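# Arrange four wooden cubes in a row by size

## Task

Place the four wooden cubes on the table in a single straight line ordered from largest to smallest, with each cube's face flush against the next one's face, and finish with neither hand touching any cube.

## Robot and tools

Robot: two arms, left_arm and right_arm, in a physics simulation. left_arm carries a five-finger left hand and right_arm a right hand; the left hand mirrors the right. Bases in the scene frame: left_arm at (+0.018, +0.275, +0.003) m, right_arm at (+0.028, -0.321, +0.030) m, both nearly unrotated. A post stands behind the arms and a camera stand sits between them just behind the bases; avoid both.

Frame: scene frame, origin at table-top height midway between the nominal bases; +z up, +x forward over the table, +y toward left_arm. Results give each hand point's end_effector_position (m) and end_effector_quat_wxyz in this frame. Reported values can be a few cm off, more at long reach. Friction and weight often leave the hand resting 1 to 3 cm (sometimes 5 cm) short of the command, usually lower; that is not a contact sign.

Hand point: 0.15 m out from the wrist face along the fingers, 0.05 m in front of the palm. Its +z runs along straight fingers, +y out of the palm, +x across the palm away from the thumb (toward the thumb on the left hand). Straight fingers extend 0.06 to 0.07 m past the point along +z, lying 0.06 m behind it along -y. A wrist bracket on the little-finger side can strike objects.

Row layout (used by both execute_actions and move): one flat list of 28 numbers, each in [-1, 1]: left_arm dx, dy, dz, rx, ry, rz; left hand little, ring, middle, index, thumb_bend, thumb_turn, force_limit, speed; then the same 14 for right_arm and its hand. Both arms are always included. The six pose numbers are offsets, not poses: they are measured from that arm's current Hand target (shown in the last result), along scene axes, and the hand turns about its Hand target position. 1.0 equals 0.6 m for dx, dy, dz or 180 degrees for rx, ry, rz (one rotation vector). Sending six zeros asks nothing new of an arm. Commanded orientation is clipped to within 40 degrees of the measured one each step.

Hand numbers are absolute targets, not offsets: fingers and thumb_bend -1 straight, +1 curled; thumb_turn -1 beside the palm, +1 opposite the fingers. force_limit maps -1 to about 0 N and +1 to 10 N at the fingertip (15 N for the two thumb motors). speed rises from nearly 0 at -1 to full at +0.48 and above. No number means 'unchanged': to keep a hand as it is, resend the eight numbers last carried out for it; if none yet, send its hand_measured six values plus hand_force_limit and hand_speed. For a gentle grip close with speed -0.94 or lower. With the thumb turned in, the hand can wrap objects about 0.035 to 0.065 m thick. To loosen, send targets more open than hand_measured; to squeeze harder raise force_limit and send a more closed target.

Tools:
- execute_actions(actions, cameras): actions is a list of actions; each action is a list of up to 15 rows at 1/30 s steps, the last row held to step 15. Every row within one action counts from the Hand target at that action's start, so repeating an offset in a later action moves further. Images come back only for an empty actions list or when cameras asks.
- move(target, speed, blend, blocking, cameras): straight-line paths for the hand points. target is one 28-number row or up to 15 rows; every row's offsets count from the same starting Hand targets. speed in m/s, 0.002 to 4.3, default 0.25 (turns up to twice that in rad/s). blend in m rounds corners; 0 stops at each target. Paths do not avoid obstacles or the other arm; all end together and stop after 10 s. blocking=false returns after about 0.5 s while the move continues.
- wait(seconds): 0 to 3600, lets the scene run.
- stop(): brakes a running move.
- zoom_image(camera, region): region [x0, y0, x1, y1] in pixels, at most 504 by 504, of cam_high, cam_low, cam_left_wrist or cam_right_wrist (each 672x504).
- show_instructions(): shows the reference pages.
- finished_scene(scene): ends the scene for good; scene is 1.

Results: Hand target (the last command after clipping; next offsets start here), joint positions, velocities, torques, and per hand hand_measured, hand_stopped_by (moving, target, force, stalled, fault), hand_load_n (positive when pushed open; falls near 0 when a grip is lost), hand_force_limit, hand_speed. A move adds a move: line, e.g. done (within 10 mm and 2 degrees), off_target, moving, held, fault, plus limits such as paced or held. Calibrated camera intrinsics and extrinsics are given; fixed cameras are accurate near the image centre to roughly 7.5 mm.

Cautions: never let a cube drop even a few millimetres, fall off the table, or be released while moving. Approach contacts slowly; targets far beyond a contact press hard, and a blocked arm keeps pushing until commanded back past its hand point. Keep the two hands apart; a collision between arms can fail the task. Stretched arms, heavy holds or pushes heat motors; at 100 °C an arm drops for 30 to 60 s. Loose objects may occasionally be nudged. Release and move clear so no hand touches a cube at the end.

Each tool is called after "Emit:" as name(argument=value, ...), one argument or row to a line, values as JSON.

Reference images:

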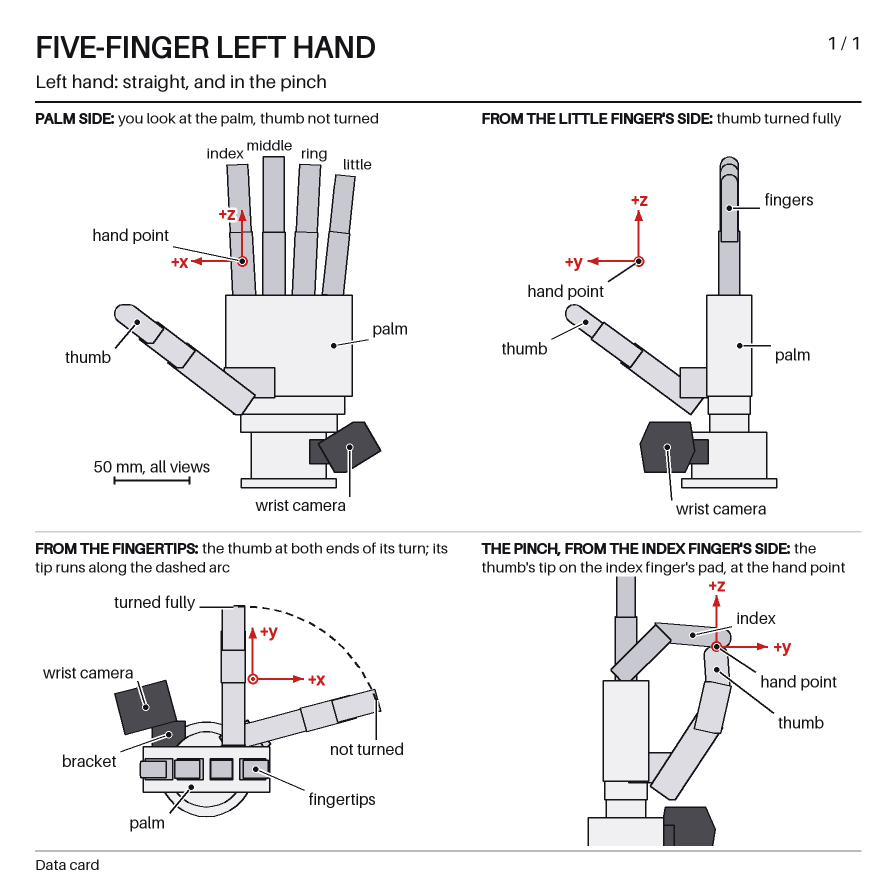

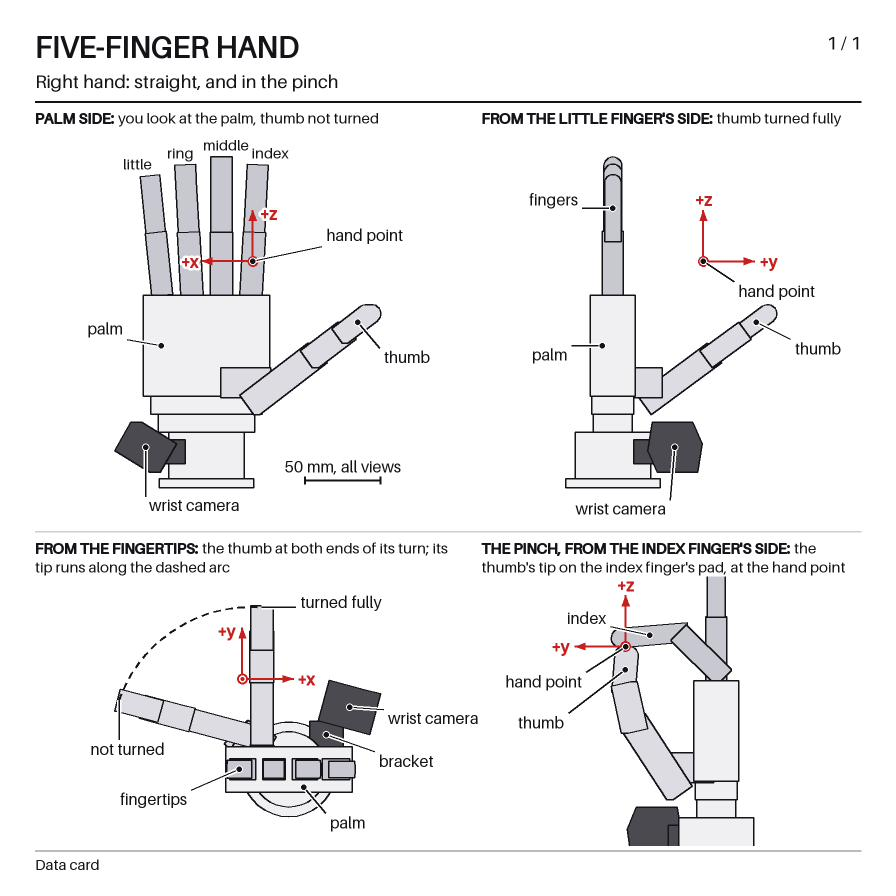

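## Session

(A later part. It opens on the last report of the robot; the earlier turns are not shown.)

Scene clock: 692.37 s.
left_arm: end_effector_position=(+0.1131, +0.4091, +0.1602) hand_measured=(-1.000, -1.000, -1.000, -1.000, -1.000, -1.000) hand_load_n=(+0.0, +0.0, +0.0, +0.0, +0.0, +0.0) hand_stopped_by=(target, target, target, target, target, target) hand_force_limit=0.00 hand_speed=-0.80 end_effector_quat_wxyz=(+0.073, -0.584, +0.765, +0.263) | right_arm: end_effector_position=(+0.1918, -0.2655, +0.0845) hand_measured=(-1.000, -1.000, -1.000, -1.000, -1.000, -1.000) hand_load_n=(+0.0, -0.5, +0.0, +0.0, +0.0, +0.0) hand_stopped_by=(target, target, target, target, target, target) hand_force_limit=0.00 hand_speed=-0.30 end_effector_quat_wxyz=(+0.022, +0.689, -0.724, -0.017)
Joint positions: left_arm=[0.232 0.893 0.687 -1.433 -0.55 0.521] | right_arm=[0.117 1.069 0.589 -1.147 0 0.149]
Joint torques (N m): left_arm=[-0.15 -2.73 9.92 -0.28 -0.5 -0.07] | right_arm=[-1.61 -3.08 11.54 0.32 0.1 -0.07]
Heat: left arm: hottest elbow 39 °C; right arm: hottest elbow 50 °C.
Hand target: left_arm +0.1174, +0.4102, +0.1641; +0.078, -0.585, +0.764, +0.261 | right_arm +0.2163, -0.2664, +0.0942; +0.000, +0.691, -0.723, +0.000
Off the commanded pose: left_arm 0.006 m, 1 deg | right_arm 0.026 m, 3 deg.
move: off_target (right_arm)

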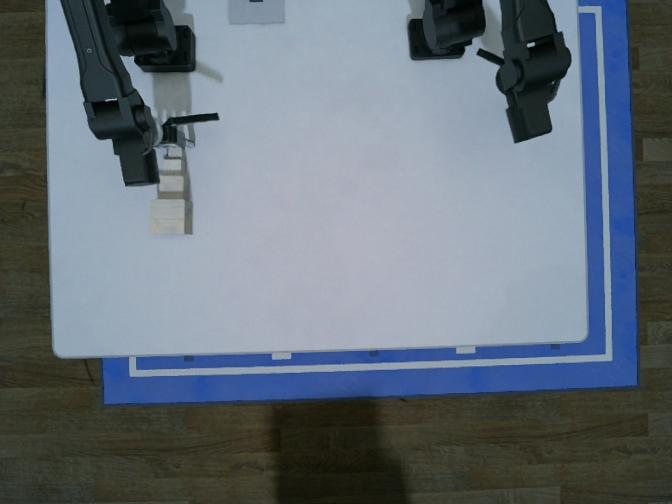

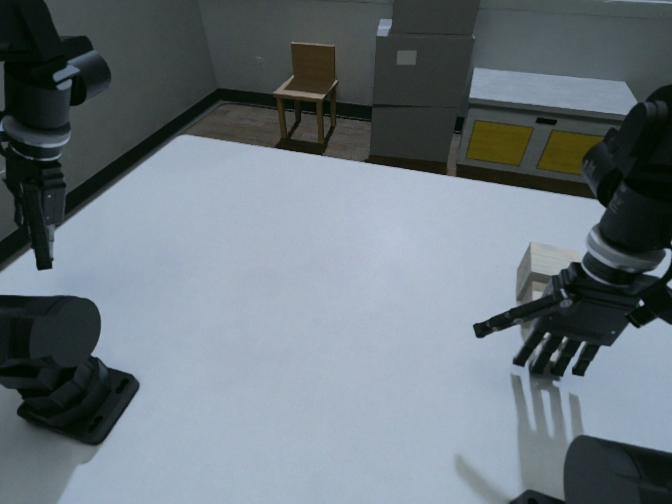

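Emit:
move(
  target=[
    [0,0,0,0,0,0,-1,-1,-1,-1,-1,-1,0,-0.8,-0.095,0.004,0,0,0,0,-1,-1,-1,-1,-1,-1,0,-0.3],
    [0,0,0,0,0,0,-1,-1,-1,-1,-1,-1,0,-0.8,-0.095,0.02,0.12,0,0,0,-1,-1,-1,-1,-1,-1,0,-0.3],
    [0,0,0,0,0,0,-1,-1,-1,-1,-1,-1,0,-0.8,0.02,0.3,0.15,0,0,0,-1,-1,-1,-1,-1,-1,0,-0.3],
  ],
  speed=[0.08,0.15,0.2],
  blend=[0.003,0.02,0],
  cameras=["cam_high","cam_low","cam_right_wrist"],
)

Emit:
zoom_image(
  camera="cam_high",
  region=[140, 130, 210, 240],
)

Emit:
zoom_image(
  camera="cam_low",
  region=[502, 230, 612, 380],
)

Scene clock: 705.77 s.
left_arm: end_effector_position=(+0.1131, +0.4091, +0.1602) hand_measured=(-1.000, -1.000, -1.000, -1.000, -1.000, -1.000) hand_load_n=(+0.0, +0.0, +0.0, +0.0, +0.0, +0.0) hand_stopped_by=(target, target, target, target, target, target) hand_force_limit=0.00 hand_speed=-0.80 end_effector_quat_wxyz=(+0.073, -0.584, +0.765, +0.263) | right_arm: end_effector_position=(+0.2146, -0.1000, +0.1712) hand_measured=(-1.000, -1.000, -1.000, -1.000, -1.000, -1.000) hand_load_n=(+0.0, +0.0, +0.0, +0.0, +0.0, +0.0) hand_stopped_by=(target, target, target, target, target, target) hand_force_limit=0.00 hand_speed=-0.30 end_effector_quat_wxyz=(+0.024, +0.694, -0.720, -0.004)
Joint positions: left_arm=[0.232 0.893 0.687 -1.433 -0.55 0.521] | right_arm=[0.67 1.216 0.946 -1.349 -0.003 0.692]
Joint torques (N m): left_arm=[-0.03 -2.67 10.04 -0.32 -0.53 -0.07] | right_arm=[-1.08 -6.18 12.52 0.02 0.19 0.27]
Heat: left arm: hottest elbow 39 °C; right arm: hottest elbow 51 °C.
Hand target: left_arm +0.1174, +0.4102, +0.1641; +0.078, -0.585, +0.764, +0.261 | right_arm +0.2283, -0.0864, +0.1842; +0.000, +0.691, -0.723, +0.000
Off the commanded pose: left_arm 0.006 m, 1 deg | right_arm 0.023 m, 3 deg.
move: off_target (right_arm)
cam_right_wrist: T_world_to_cam=[[-0.97815, -0.19051, 0.08322, 0.17591], [-0.12866, 0.86916, 0.4775, 0.03338], [-0.16331, 0.45636, -0.87468, 0.34649]] pos_world=[0.23294, -0.15363, 0.27249]

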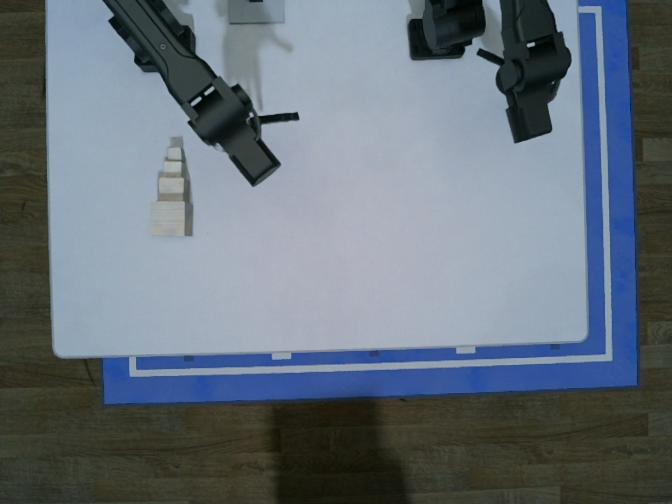

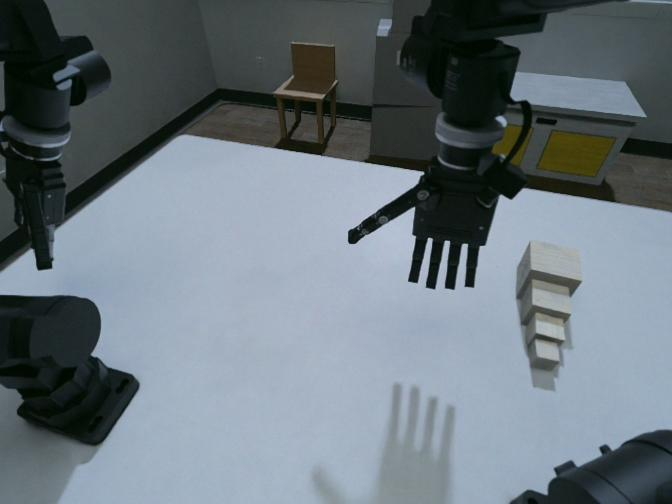

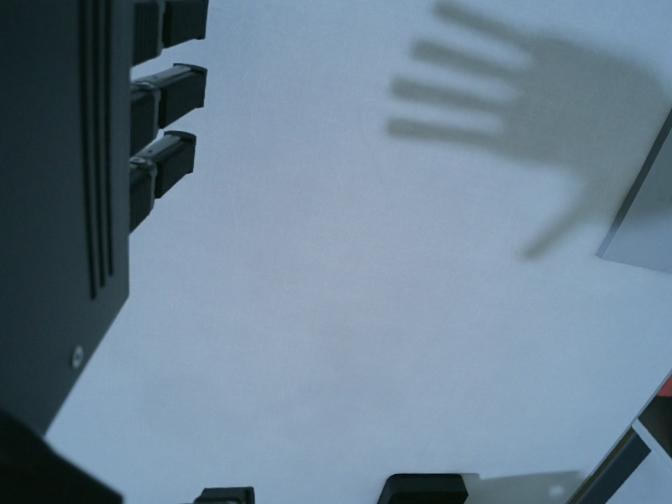

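Scaled by 4.582.

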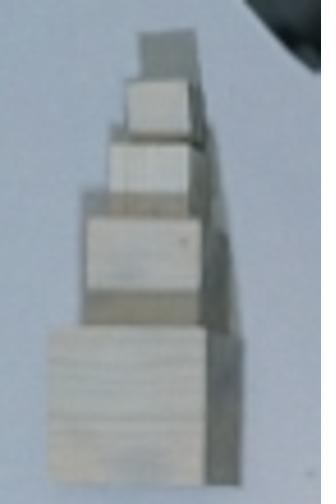

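Scaled by 3.360.

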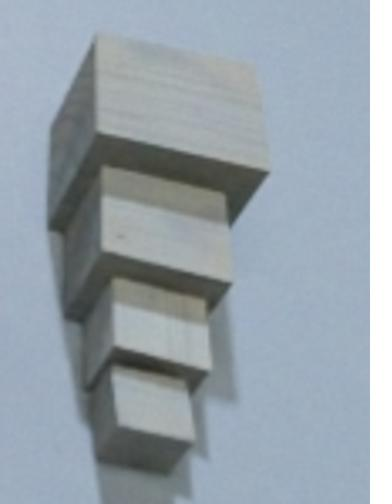

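Emit:
zoom_image(
  camera="cam_high",
  region=[158, 142, 194, 182],
)

Emit:
zoom_image(
  camera="cam_low",
  region=[518, 300, 578, 380],
)

Scaled by 12.600.

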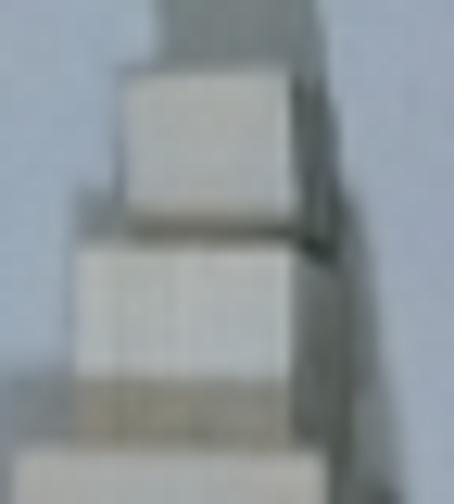

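Scaled by 6.300.

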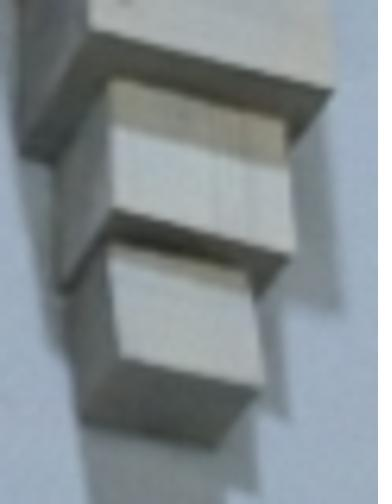

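Emit:
move(
  target=[
    [0,0,0,0,0,0,-1,-1,-1,-1,-1,-1,0,-0.8,0.086,-0.25,0.08,0,0,0,-1,-1,-1,-1,-1,-1,0,-0.3],
    [0,0,0,0,0,0,-1,-1,-1,-1,-1,-1,0,-0.8,0.086,-0.506,0.06,0,0,0,-1,-1,-1,-1,-1,-1,0,-0.3],
  ],
  blend=[0.04,0],
  cameras=["cam_high","cam_low","cam_right_wrist"],
)

Scene clock: 739.63 s.
left_arm: end_effector_position=(+0.1131, +0.4091, +0.1602) hand_measured=(-1.000, -1.000, -1.000, -1.000, -1.000, -1.000) hand_load_n=(+0.0, +0.0, +0.0, +0.0, +0.0, +0.0) hand_stopped_by=(target, target, target, target, target, target) hand_force_limit=0.00 hand_speed=-0.80 end_effector_quat_wxyz=(+0.073, -0.584, +0.765, +0.263) | right_arm: end_effector_position=(+0.2627, -0.3826, +0.2081) hand_measured=(-1.000, -1.000, -1.000, -1.000, -1.000, -1.000) hand_load_n=(+0.0, +0.0, +0.0, +0.0, +0.0, +0.0) hand_stopped_by=(target, target, target, target, target, target) hand_force_limit=0.00 hand_speed=-0.30 end_effector_quat_wxyz=(+0.014, +0.687, -0.726, -0.022)
Joint positions: left_arm=[0.232 0.893 0.687 -1.433 -0.55 0.521] | right_arm=[-0.295 1.192 1.021 -1.45 0.003 -0.256]
Joint torques (N m): left_arm=[0.03 -2.55 9.87 -0.29 -0.51 -0.07] | right_arm=[-0.38 -5.89 12.71 -0.12 0.01 -0.1]
Heat: left arm: hottest elbow 39 °C; right arm: hottest elbow 56 °C.
Hand target: left_arm +0.1174, +0.4102, +0.1641; +0.078, -0.585, +0.764, +0.261 | right_arm +0.2800, -0.3900, +0.2202; +0.000, +0.691, -0.723, +0.000
Off the commanded pose: left_arm 0.006 m, 1 deg | right_arm 0.022 m, 3 deg.
move: off_target (right_arm)
cam_right_wrist: T_world_to_cam=[[-0.98092, -0.17515, 0.08441, 0.17239], [-0.10815, 0.85229, 0.51177, 0.24861], [-0.16158, 0.49287, -0.85497, 0.52508]] pos_world=[0.28083, -0.44049, 0.30714]

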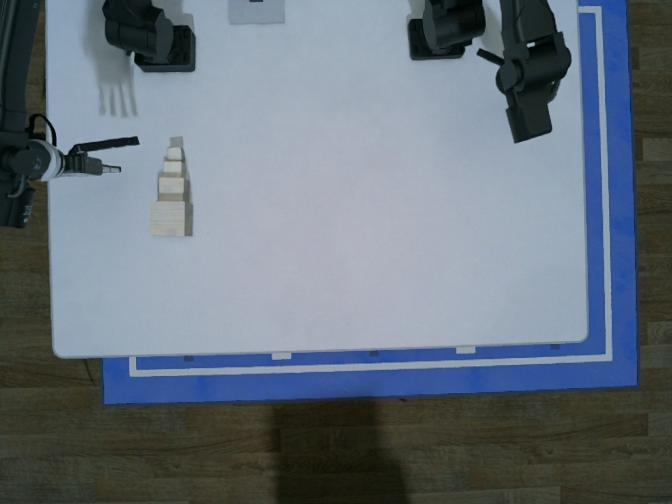

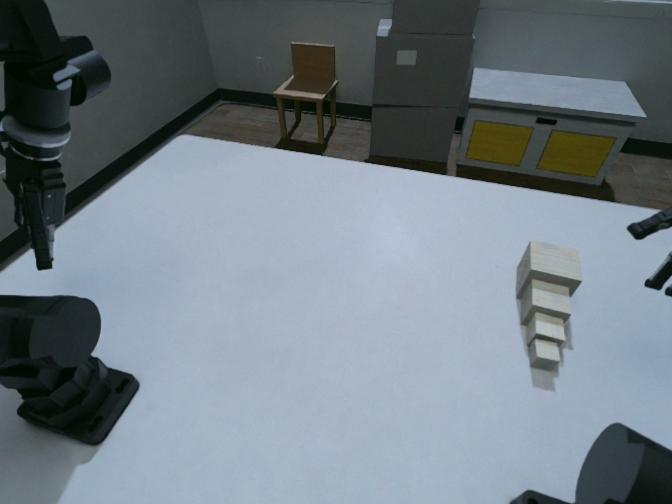

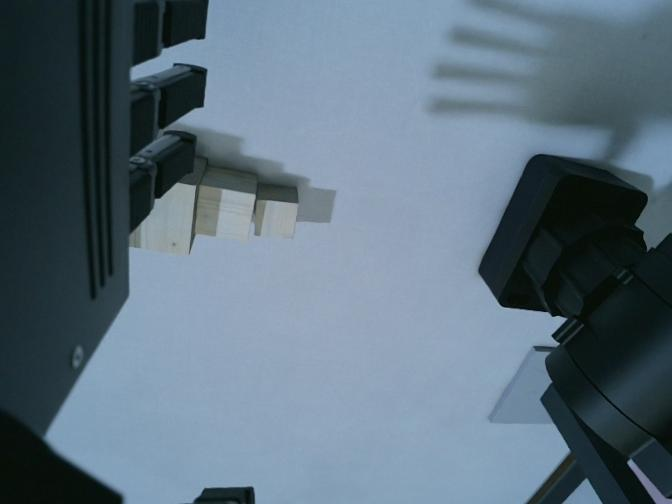

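Emit:
zoom_image(
  camera="cam_right_wrist",
  region=[130, 130, 350, 270],
)

Emit:
zoom_image(
  camera="cam_right_wrist",
  region=[230, 160, 310, 250],
)

Scaled by 2.291.

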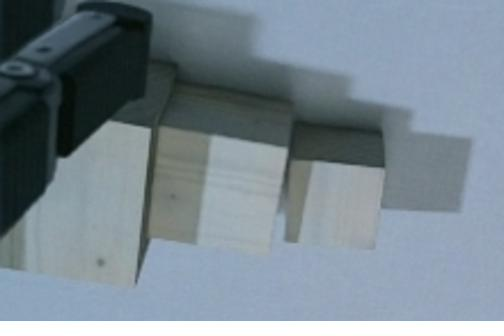

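Scaled by 5.600.

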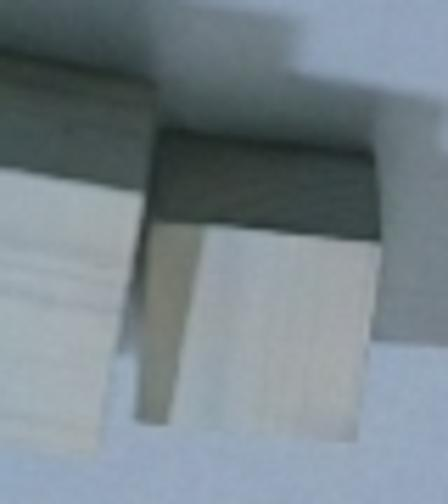

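Emit:
move(
  target=[0,0,0,0,0,0,-1,-1,-1,-1,-1,-1,0,-0.8,-0.02,-0.01,-0.145,0,0,0,-1,-1,-1,-1,-1,-1,0,-0.3],
  speed=0.15,
  cameras=["cam_right_wrist"],
)

Scene clock: 761.90 s.
left_arm: end_effector_position=(+0.1131, +0.4091, +0.1602) hand_measured=(-1.000, -1.000, -1.000, -1.000, -1.000, -1.000) hand_load_n=(+0.0, +0.0, +0.0, +0.0, +0.0, +0.0) hand_stopped_by=(target, target, target, target, target, target) hand_force_limit=0.00 hand_speed=-0.80 end_effector_quat_wxyz=(+0.073, -0.584, +0.765, +0.263) | right_arm: end_effector_position=(+0.2628, -0.3907, +0.1328) hand_measured=(-1.000, -1.000, -1.000, -1.000, -1.000, -1.000) hand_load_n=(+0.0, +0.0, +0.0, +0.0, +0.0, +0.0) hand_stopped_by=(target, target, target, target, target, target) hand_force_limit=0.00 hand_speed=-0.30 end_effector_quat_wxyz=(+0.005, +0.689, -0.724, -0.007)
Joint positions: left_arm=[0.232 0.893 0.687 -1.433 -0.55 0.521] | right_arm=[-0.319 1.233 0.855 -1.211 0.003 -0.286]
Joint torques (N m): left_arm=[0.26 -3.08 9.78 -0.12 -0.48 -0.11] | right_arm=[-1.67 -5.25 8.84 0.32 0.03 0]
Heat: left arm: hottest elbow 40 °C; right arm: hottest elbow 54 °C.
Hand target: left_arm +0.1174, +0.4102, +0.1641; +0.078, -0.585, +0.764, +0.261 | right_arm +0.2679, -0.3960, +0.1332; +0.000, +0.691, -0.723, +0.000
Off the commanded pose: left_arm 0.006 m, 1 deg | right_arm 0.007 m, 1 deg.
move: done
cam_right_wrist: T_world_to_cam=[[-0.98199, -0.18082, 0.05483, 0.17937], [-0.12972, 0.85616, 0.50016, 0.30282], [-0.13738, 0.48404, -0.8642, 0.45606]] pos_world=[0.27808, -0.44758, 0.23284]

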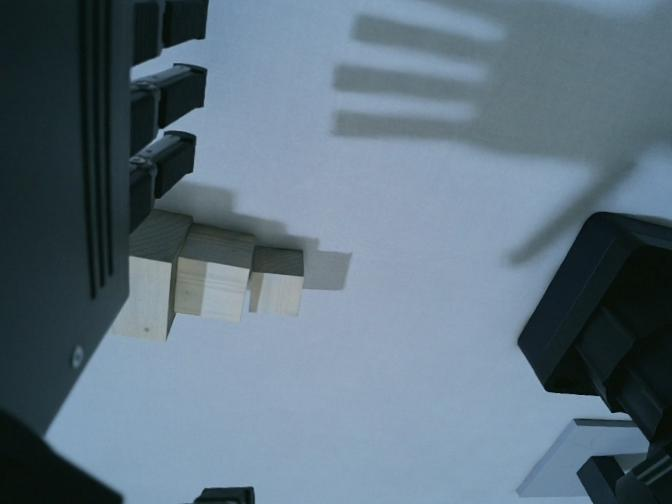

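Emit:
zoom_image(
  camera="cam_right_wrist",
  region=[220, 225, 320, 335],
)

Scaled by 4.582.

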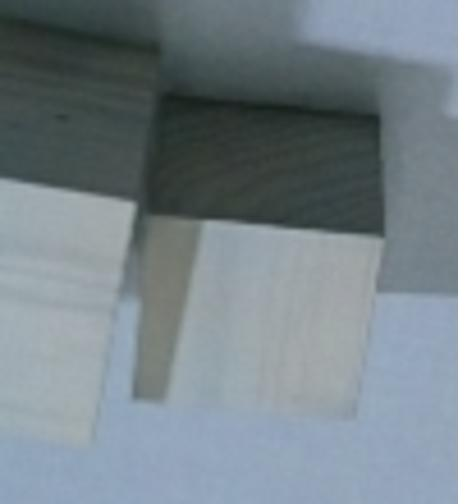

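Emit:
zoom_image(
  camera="cam_right_wrist",
  region=[130, 190, 280, 350],
)

Scaled by 3.150.

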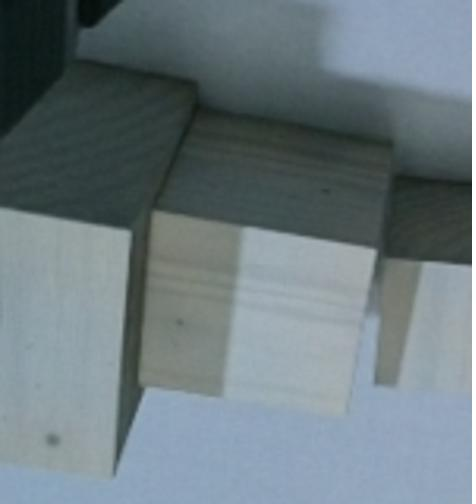

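Emit:
move(
  target=[
    [0,0,0,0,0,0,-1,-1,-1,-1,-1,-1,0,-0.8,0,0,0.1,0,0,0,-1,-1,-1,-1,-1,-1,0,-0.3],
    [0,0,0,0,0,0,-1,-1,-1,-1,-1,-1,0,-0.8,-0.1615,0.2017,0.1,0,0,0,-1,-1,-1,-1,-1,-1,0,-0.3],
    [0,0,0,0,0,0,-1,-1,-1,-1,-1,-1,0,-0.8,-0.1615,0.2017,-0.035,0,0,0,-1,-1,-1,-1,-1,-1,0,-0.3],
  ],
  speed=0.18,
  blend=[0.02,0.02,0],
  cameras=["cam_high","cam_low","cam_right_wrist"],
)

Emit:
zoom_image(
  camera="cam_low",
  region=[492, 280, 632, 420],
)

Emit:
zoom_image(
  camera="cam_right_wrist",
  region=[120, 0, 320, 200],
)

Scene clock: 801.93 s.
left_arm: end_effector_position=(+0.1131, +0.4091, +0.1602) hand_measured=(-1.000, -1.000, -1.000, -1.000, -1.000, -1.000) hand_load_n=(+0.5, +0.0, +0.0, +0.0, +0.0, +0.0) hand_stopped_by=(target, target, target, target, target, target) hand_force_limit=0.00 hand_speed=-0.80 end_effector_quat_wxyz=(+0.073, -0.584, +0.765, +0.263) | right_arm: end_effector_position=(+0.1645, -0.2774, +0.1114) hand_measured=(-1.000, -1.000, -1.000, -1.000, -1.000, -1.000) hand_load_n=(+0.0, +0.0, +0.0, +0.0, -0.5, +0.0) hand_stopped_by=(target, target, target, target, target, target) hand_force_limit=0.00 hand_speed=-0.30 end_effector_quat_wxyz=(+0.005, +0.692, -0.721, -0.006)
Joint positions: left_arm=[0.232 0.893 0.687 -1.433 -0.55 0.521] | right_arm=[0.07 0.892 0.573 -1.268 -0.003 0.095]
Joint torques (N m): left_arm=[0.44 -2.84 9.76 -0.31 -0.5 -0.08] | right_arm=[0.5 -1.79 9.2 0.35 0.15 0.24]
Heat: left arm: hottest elbow 40 °C; right arm: hottest elbow 53 °C.
Hand target: left_arm +0.1174, +0.4102, +0.1641; +0.078, -0.585, +0.764, +0.261 | right_arm +0.1710, -0.2749, +0.1122; +0.000, +0.691, -0.723, +0.000
Off the commanded pose: left_arm 0.006 m, 1 deg | right_arm 0.007 m, 1 deg.
move: done
cam_right_wrist: T_world_to_cam=[[-0.9805, -0.189, 0.05382, 0.10217], [-0.13757, 0.85572, 0.49882, 0.20506], [-0.14033, 0.48169, -0.86503, 0.36915]] pos_world=[0.18019, -0.33398, 0.21154]

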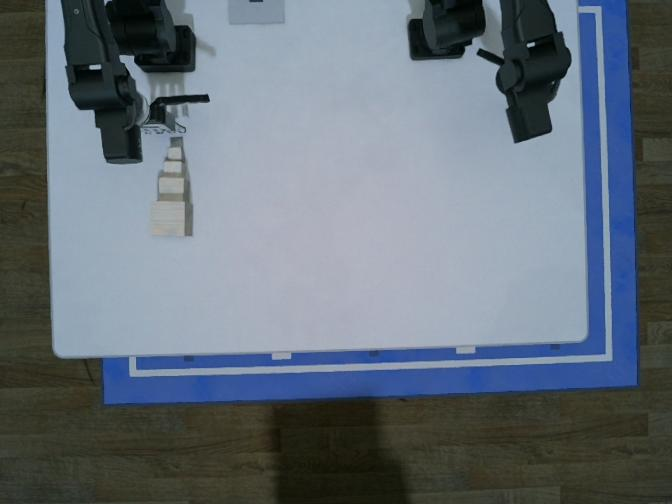

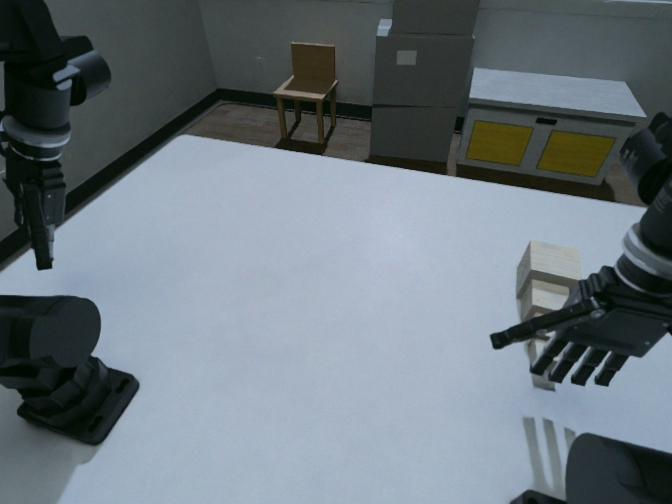

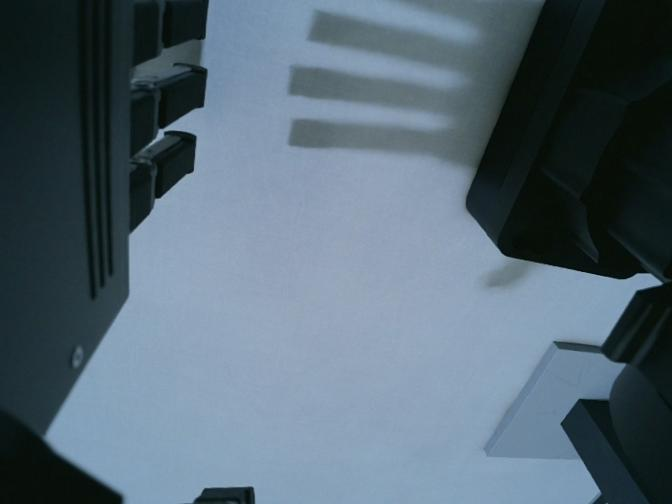

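Scaled by 3.600.

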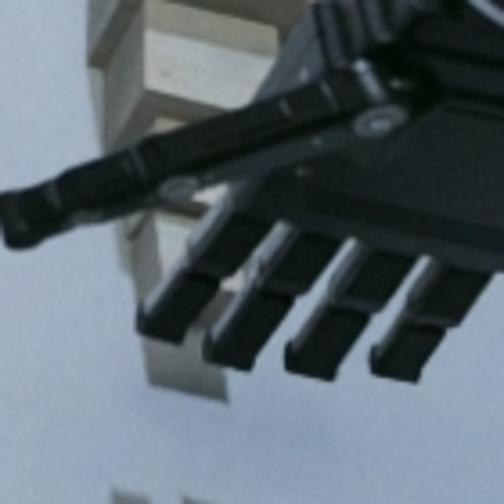

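Scaled by 2.520.

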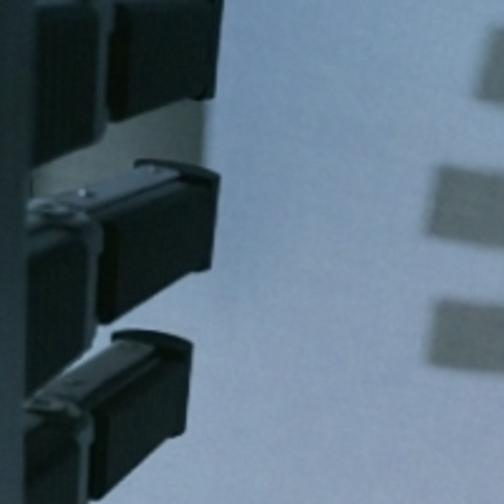

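Emit:
move(
  target=[
    [0,0,0,0,0,0,-1,-1,-1,-1,-1,-1,0,-0.8,0,0,-0.03,0,0,0,-1,-1,-1,-1,-1,-1,0,-0.3],
    [0,0,0,0,0,0,-1,-1,-1,-1,-1,-1,0,-0.8,0.06,-0.003,-0.03,0,0,0,-1,-1,-1,-1,-1,-1,0,-0.3],
  ],
  speed=[0.1,0.06],
  cameras=["cam_high","cam_low","cam_right_wrist"],
)

Emit:
zoom_image(
  camera="cam_high",
  region=[140, 130, 210, 240],
)

Emit:
zoom_image(
  camera="cam_low",
  region=[492, 280, 632, 420],
)

Scene clock: 816.97 s.
left_arm: end_effector_position=(+0.1131, +0.4091, +0.1602) hand_measured=(-1.000, -1.000, -1.000, -1.000, -1.000, -1.000) hand_load_n=(+0.0, +0.0, +0.0, +0.0, +0.0, +0.0) hand_stopped_by=(target, target, target, target, target, target) hand_force_limit=0.00 hand_speed=-0.80 end_effector_quat_wxyz=(+0.073, -0.584, +0.765, +0.263) | right_arm: end_effector_position=(+0.1868, -0.2763, +0.0853) hand_measured=(-1.000, -1.000, -1.000, -1.000, -1.000, -1.000) hand_load_n=(+0.0, +0.0, +0.0, +0.0, +0.0, +0.0) hand_stopped_by=(target, target, target, target, target, target) hand_force_limit=0.00 hand_speed=-0.30 end_effector_quat_wxyz=(+0.016, +0.692, -0.722, -0.015)
Joint positions: left_arm=[0.232 0.893 0.687 -1.433 -0.55 0.521] | right_arm=[0.07 1.037 0.574 -1.151 -0.002 0.096]
Joint torques (N m): left_arm=[1.2 -2.43 9.88 -0.29 -0.53 -0.07] | right_arm=[-1.32 -2.32 11.33 0.31 0.13 0.04]
Heat: left arm: hottest elbow 40 °C; right arm: hottest elbow 51 °C.
Hand target: left_arm +0.1174, +0.4102, +0.1641; +0.078, -0.585, +0.764, +0.261 | right_arm +0.2070, -0.2767, +0.0941; +0.000, +0.691, -0.723, +0.000
Off the commanded pose: left_arm 0.006 m, 1 deg | right_arm 0.022 m, 2 deg.
move: off_target (right_arm)
cam_right_wrist: T_world_to_cam=[[-0.97876, -0.18812, 0.08145, 0.12312], [-0.12306, 0.85693, 0.50052, 0.21765], [-0.16395, 0.47987, -0.86189, 0.35286]] pos_world=[0.20514, -0.33267, 0.18515]

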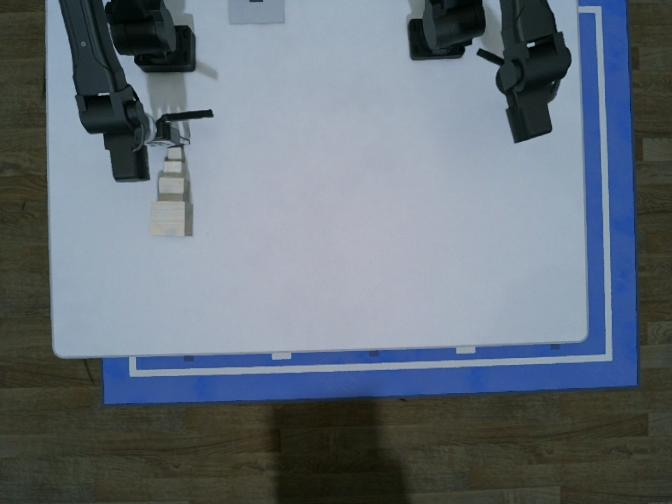

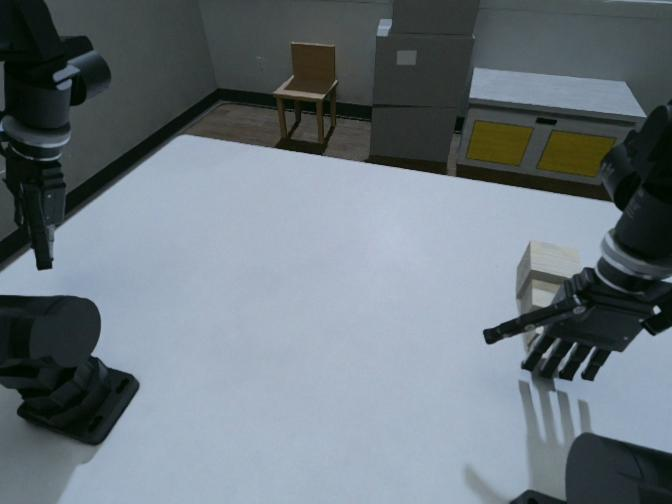

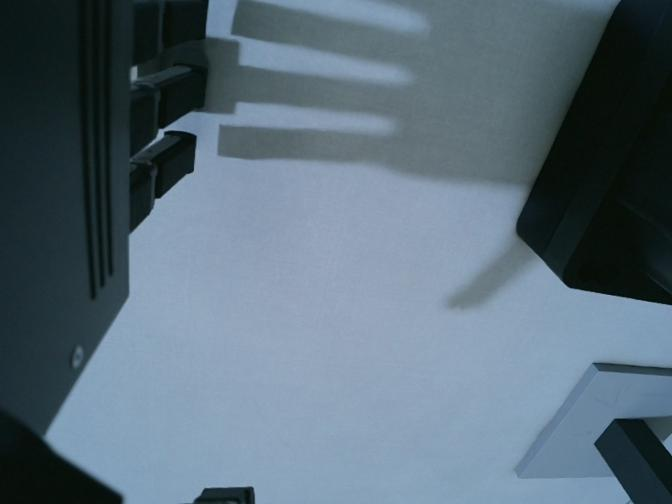

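Scaled by 4.582.

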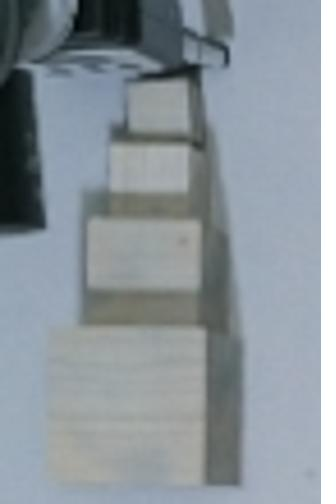

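Scaled by 3.600.

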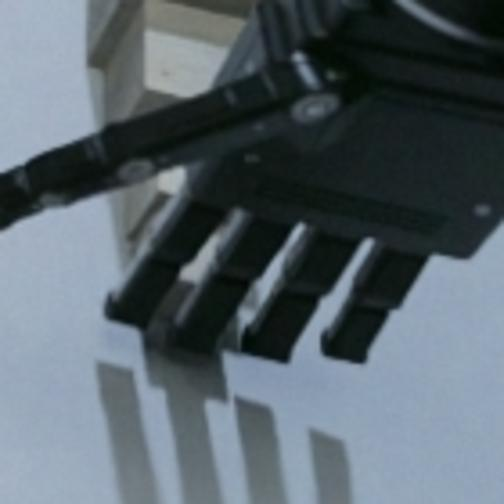

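Emit:
move(
  target=[0,0,0,0,0,0,-1,-1,-1,-1,-1,-1,0,-0.8,0.018,-0.001,0,0,0,0,-1,-1,-1,-1,-1,-1,0,-0.3],
  speed=0.05,
  cameras=["cam_high","cam_low","cam_right_wrist"],
)

Emit:
zoom_image(
  camera="cam_high",
  region=[140, 130, 210, 240],
)

Scene clock: 826.07 s.
left_arm: end_effector_position=(+0.1131, +0.4091, +0.1602) hand_measured=(-1.000, -1.000, -1.000, -1.000, -1.000, -1.000) hand_load_n=(+0.0, +0.0, +0.0, -0.5, +0.0, +0.0) hand_stopped_by=(target, target, target, target, target, target) hand_force_limit=0.00 hand_speed=-0.80 end_effector_quat_wxyz=(+0.073, -0.584, +0.765, +0.263) | right_arm: end_effector_position=(+0.1960, -0.2759, +0.0850) hand_measured=(-1.000, -1.000, -1.000, -1.000, -1.000, -1.000) hand_load_n=(+0.0, +0.0, +0.0, +0.0, +0.0, +0.0) hand_stopped_by=(target, target, target, target, target, target) hand_force_limit=0.00 hand_speed=-0.30 end_effector_quat_wxyz=(+0.018, +0.692, -0.721, -0.016)
Joint positions: left_arm=[0.232 0.893 0.687 -1.433 -0.55 0.521] | right_arm=[0.07 1.072 0.594 -1.14 -0.002 0.096]
Joint torques (N m): left_arm=[0.62 -2.73 9.87 -0.17 -0.53 -0.03] | right_arm=[-1.14 -3.6 11.33 0.25 0.13 0.09]
Heat: left arm: hottest elbow 40 °C; right arm: hottest elbow 52 °C.
Hand target: left_arm +0.1174, +0.4102, +0.1641; +0.078, -0.585, +0.764, +0.261 | right_arm +0.2179, -0.2774, +0.0942; +0.000, +0.691, -0.723, +0.000
Off the commanded pose: left_arm 0.006 m, 1 deg | right_arm 0.024 m, 3 deg.
move: off_target (right_arm)
cam_right_wrist: T_world_to_cam=[[-0.97847, -0.18798, 0.08526, 0.1319], [-0.12109, 0.85726, 0.50045, 0.21834], [-0.16717, 0.47935, -0.86156, 0.35444]] pos_world=[0.21475, -0.33227, 0.18486]

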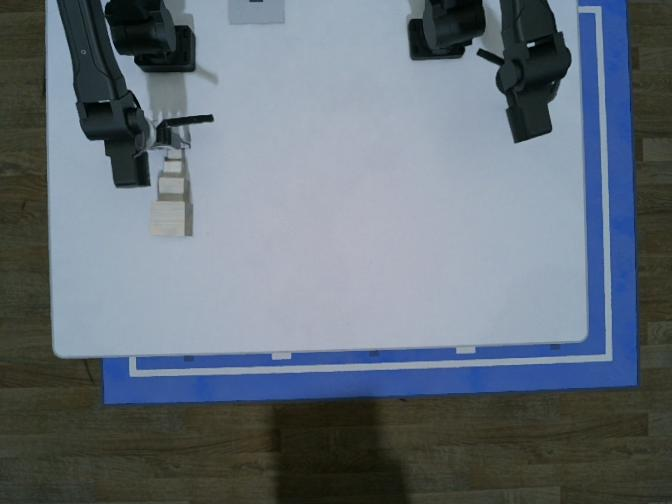

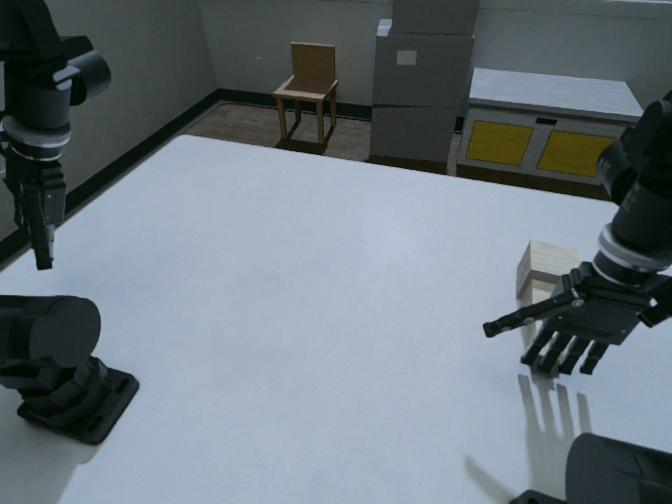

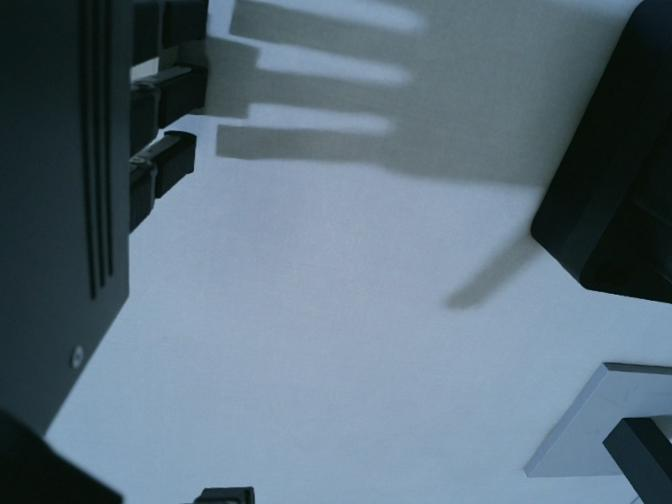

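Scaled by 4.582.

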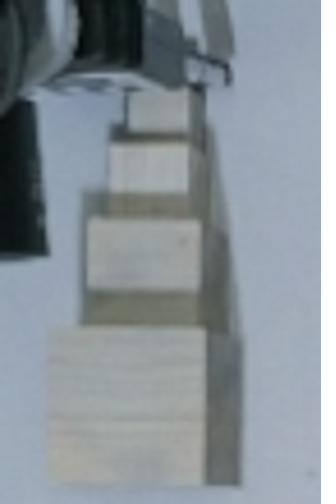

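Emit:
move(
  target=[0,0,0,0,0,0,-1,-1,-1,-1,-1,-1,0,-0.8,0.009,0,0,0,0,0,-1,-1,-1,-1,-1,-1,0,-0.3],
  speed=0.05,
  cameras=["cam_high","cam_right_wrist"],
)

Emit:
zoom_image(
  camera="cam_high",
  region=[140, 130, 210, 240],
)

Emit:
zoom_image(
  camera="cam_right_wrist",
  region=[120, 0, 320, 200],
)

Scene clock: 835.17 s.
left_arm: end_effector_position=(+0.1131, +0.4091, +0.1602) hand_measured=(-1.000, -1.000, -1.000, -1.000, -1.000, -1.000) hand_load_n=(+0.0, +0.0, +0.0, +0.0, +0.0, +0.0) hand_stopped_by=(target, target, target, target, target, target) hand_force_limit=0.00 hand_speed=-0.80 end_effector_quat_wxyz=(+0.073, -0.584, +0.765, +0.263) | right_arm: end_effector_position=(+0.1980, -0.2758, +0.0845) hand_measured=(-1.000, -1.000, -1.000, -1.000, -1.000, -1.000) hand_load_n=(+0.0, +0.0, -0.5, +0.0, +0.0, +0.0) hand_stopped_by=(target, target, target, target, target, target) hand_force_limit=0.00 hand_speed=-0.30 end_effector_quat_wxyz=(+0.021, +0.692, -0.721, -0.019)
Joint positions: left_arm=[0.232 0.893 0.687 -1.433 -0.55 0.521] | right_arm=[0.07 1.089 0.601 -1.14 -0.002 0.096]
Joint torques (N m): left_arm=[-0.03 -2.96 10.04 -0.28 -0.54 -0.07] | right_arm=[-0.97 -2.84 11.82 0.36 0.15 -0.06]
Heat: left arm: hottest elbow 40 °C; right arm: hottest elbow 52 °C.
Hand target: left_arm +0.1174, +0.4102, +0.1641; +0.078, -0.585, +0.764, +0.261 | right_arm +0.2233, -0.2774, +0.0942; +0.000, +0.691, -0.723, +0.000
Off the commanded pose: left_arm 0.006 m, 1 deg | right_arm 0.027 m, 3 deg.
move: off_target (right_arm)
cam_right_wrist: T_world_to_cam=[[-0.97762, -0.18802, 0.09432, 0.13299], [-0.11656, 0.85747, 0.50116, 0.21782], [-0.17511, 0.47895, -0.8602, 0.35558]] pos_world=[0.21767, -0.33207, 0.18416]

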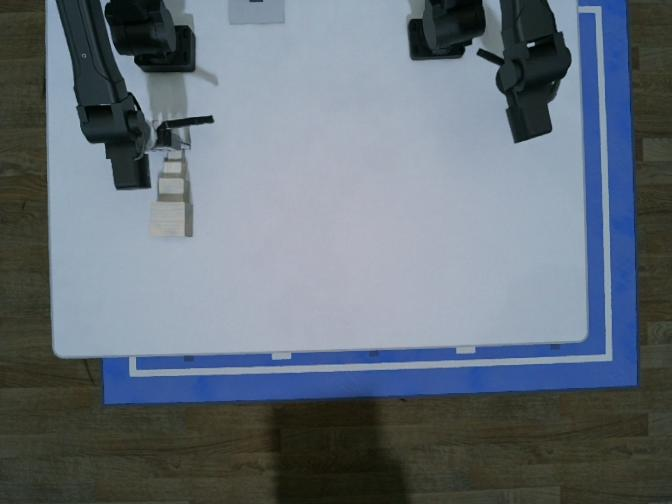

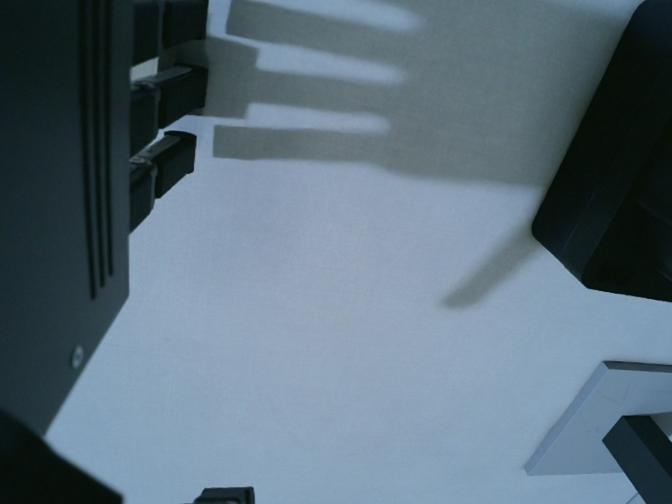

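Scaled by 4.582.

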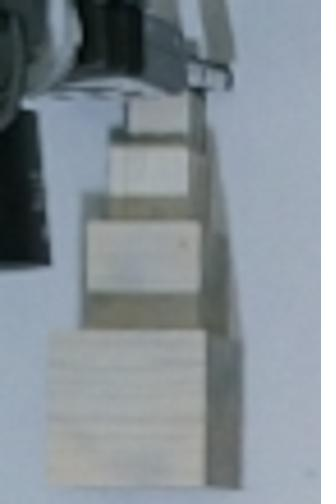

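Scaled by 2.520.

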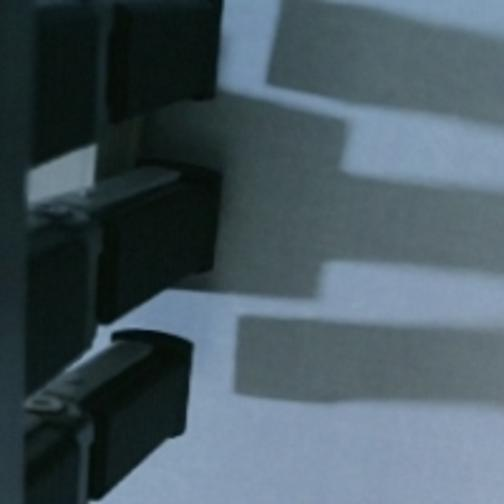

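Emit:
move(
  target=[
    [0,0,0,0,0,0,-1,-1,-1,-1,-1,-1,0,-0.8,0.006,0,0,0,0,0,-1,-1,-1,-1,-1,-1,0,-0.3],
    [0,0,0,0,0,0,-1,-1,-1,-1,-1,-1,0,-0.8,-0.095,0.004,0.01,0,0,0,-1,-1,-1,-1,-1,-1,0,-0.3],
    [0,0,0,0,0,0,-1,-1,-1,-1,-1,-1,0,-0.8,-0.095,0.004,0.18,0,0,0,-1,-1,-1,-1,-1,-1,0,-0.3],
  ],
  speed=[0.05,0.06,0.15],
  blend=[0,0.003,0],
  cameras=["cam_high","cam_low"],
)

Emit:
zoom_image(
  camera="cam_high",
  region=[158, 142, 194, 182],
)

Emit:
zoom_image(
  camera="cam_high",
  region=[140, 130, 210, 240],
)

Scene clock: 843.53 s.
left_arm: end_effector_position=(+0.1131, +0.4091, +0.1602) hand_measured=(-1.000, -1.000, -1.000, -1.000, -1.000, -1.000) hand_load_n=(+0.0, +0.0, +0.0, +0.0, +0.0, +0.0) hand_stopped_by=(target, target, target, target, target, target) hand_force_limit=0.00 hand_speed=-0.80 end_effector_quat_wxyz=(+0.073, -0.584, +0.765, +0.263) | right_arm: end_effector_position=(+0.1568, -0.2775, +0.1868) hand_measured=(-1.000, -1.000, -1.000, -1.000, -1.000, -1.000) hand_load_n=(+0.0, +0.0, +0.0, +0.0, +0.0, +0.0) hand_stopped_by=(target, target, target, target, target, target) hand_force_limit=0.00 hand_speed=-0.30 end_effector_quat_wxyz=(+0.014, +0.692, -0.721, -0.013)
Joint positions: left_arm=[0.232 0.893 0.687 -1.433 -0.55 0.521] | right_arm=[0.073 0.833 0.743 -1.519 -0.002 0.098]
Joint torques (N m): left_arm=[0.44 -2.9 10.03 -0.24 -0.52 -0.1] | right_arm=[-0.15 -1.49 12.46 -0.81 0.14 0.21]
Heat: left arm: hottest elbow 40 °C; right arm: hottest elbow 52 °C.
Hand target: left_arm +0.1174, +0.4102, +0.1641; +0.078, -0.585, +0.764, +0.261 | right_arm +0.1663, -0.2750, +0.2022; +0.000, +0.691, -0.723, +0.000
Off the commanded pose: left_arm 0.006 m, 1 deg | right_arm 0.018 m, 2 deg.
move: off_target (right_arm)

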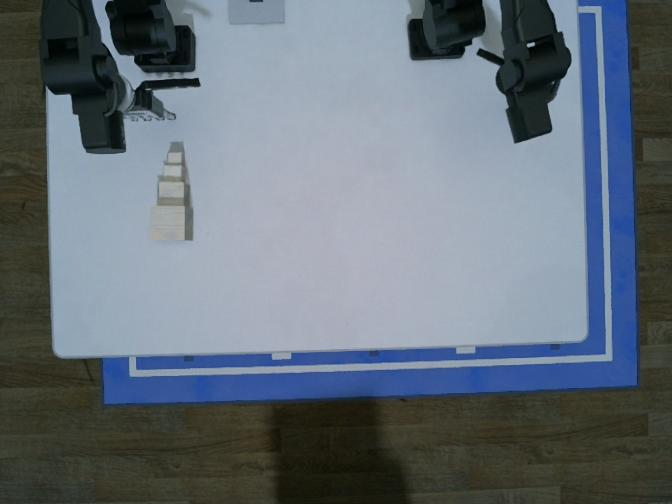

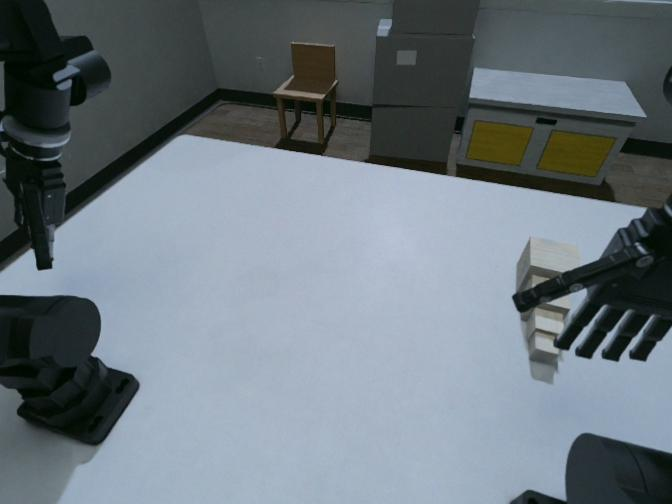

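Scaled by 12.600.

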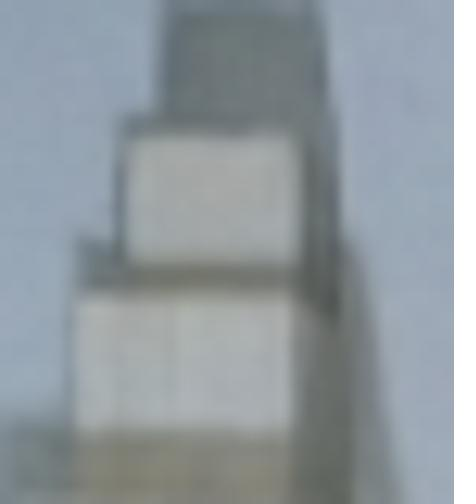

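Scaled by 4.582.

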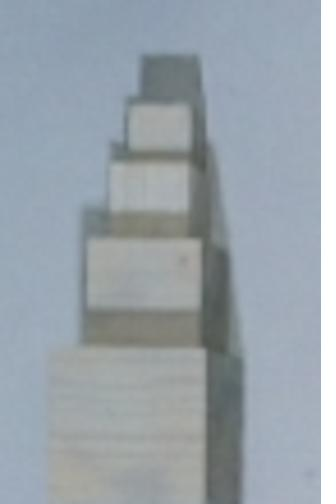

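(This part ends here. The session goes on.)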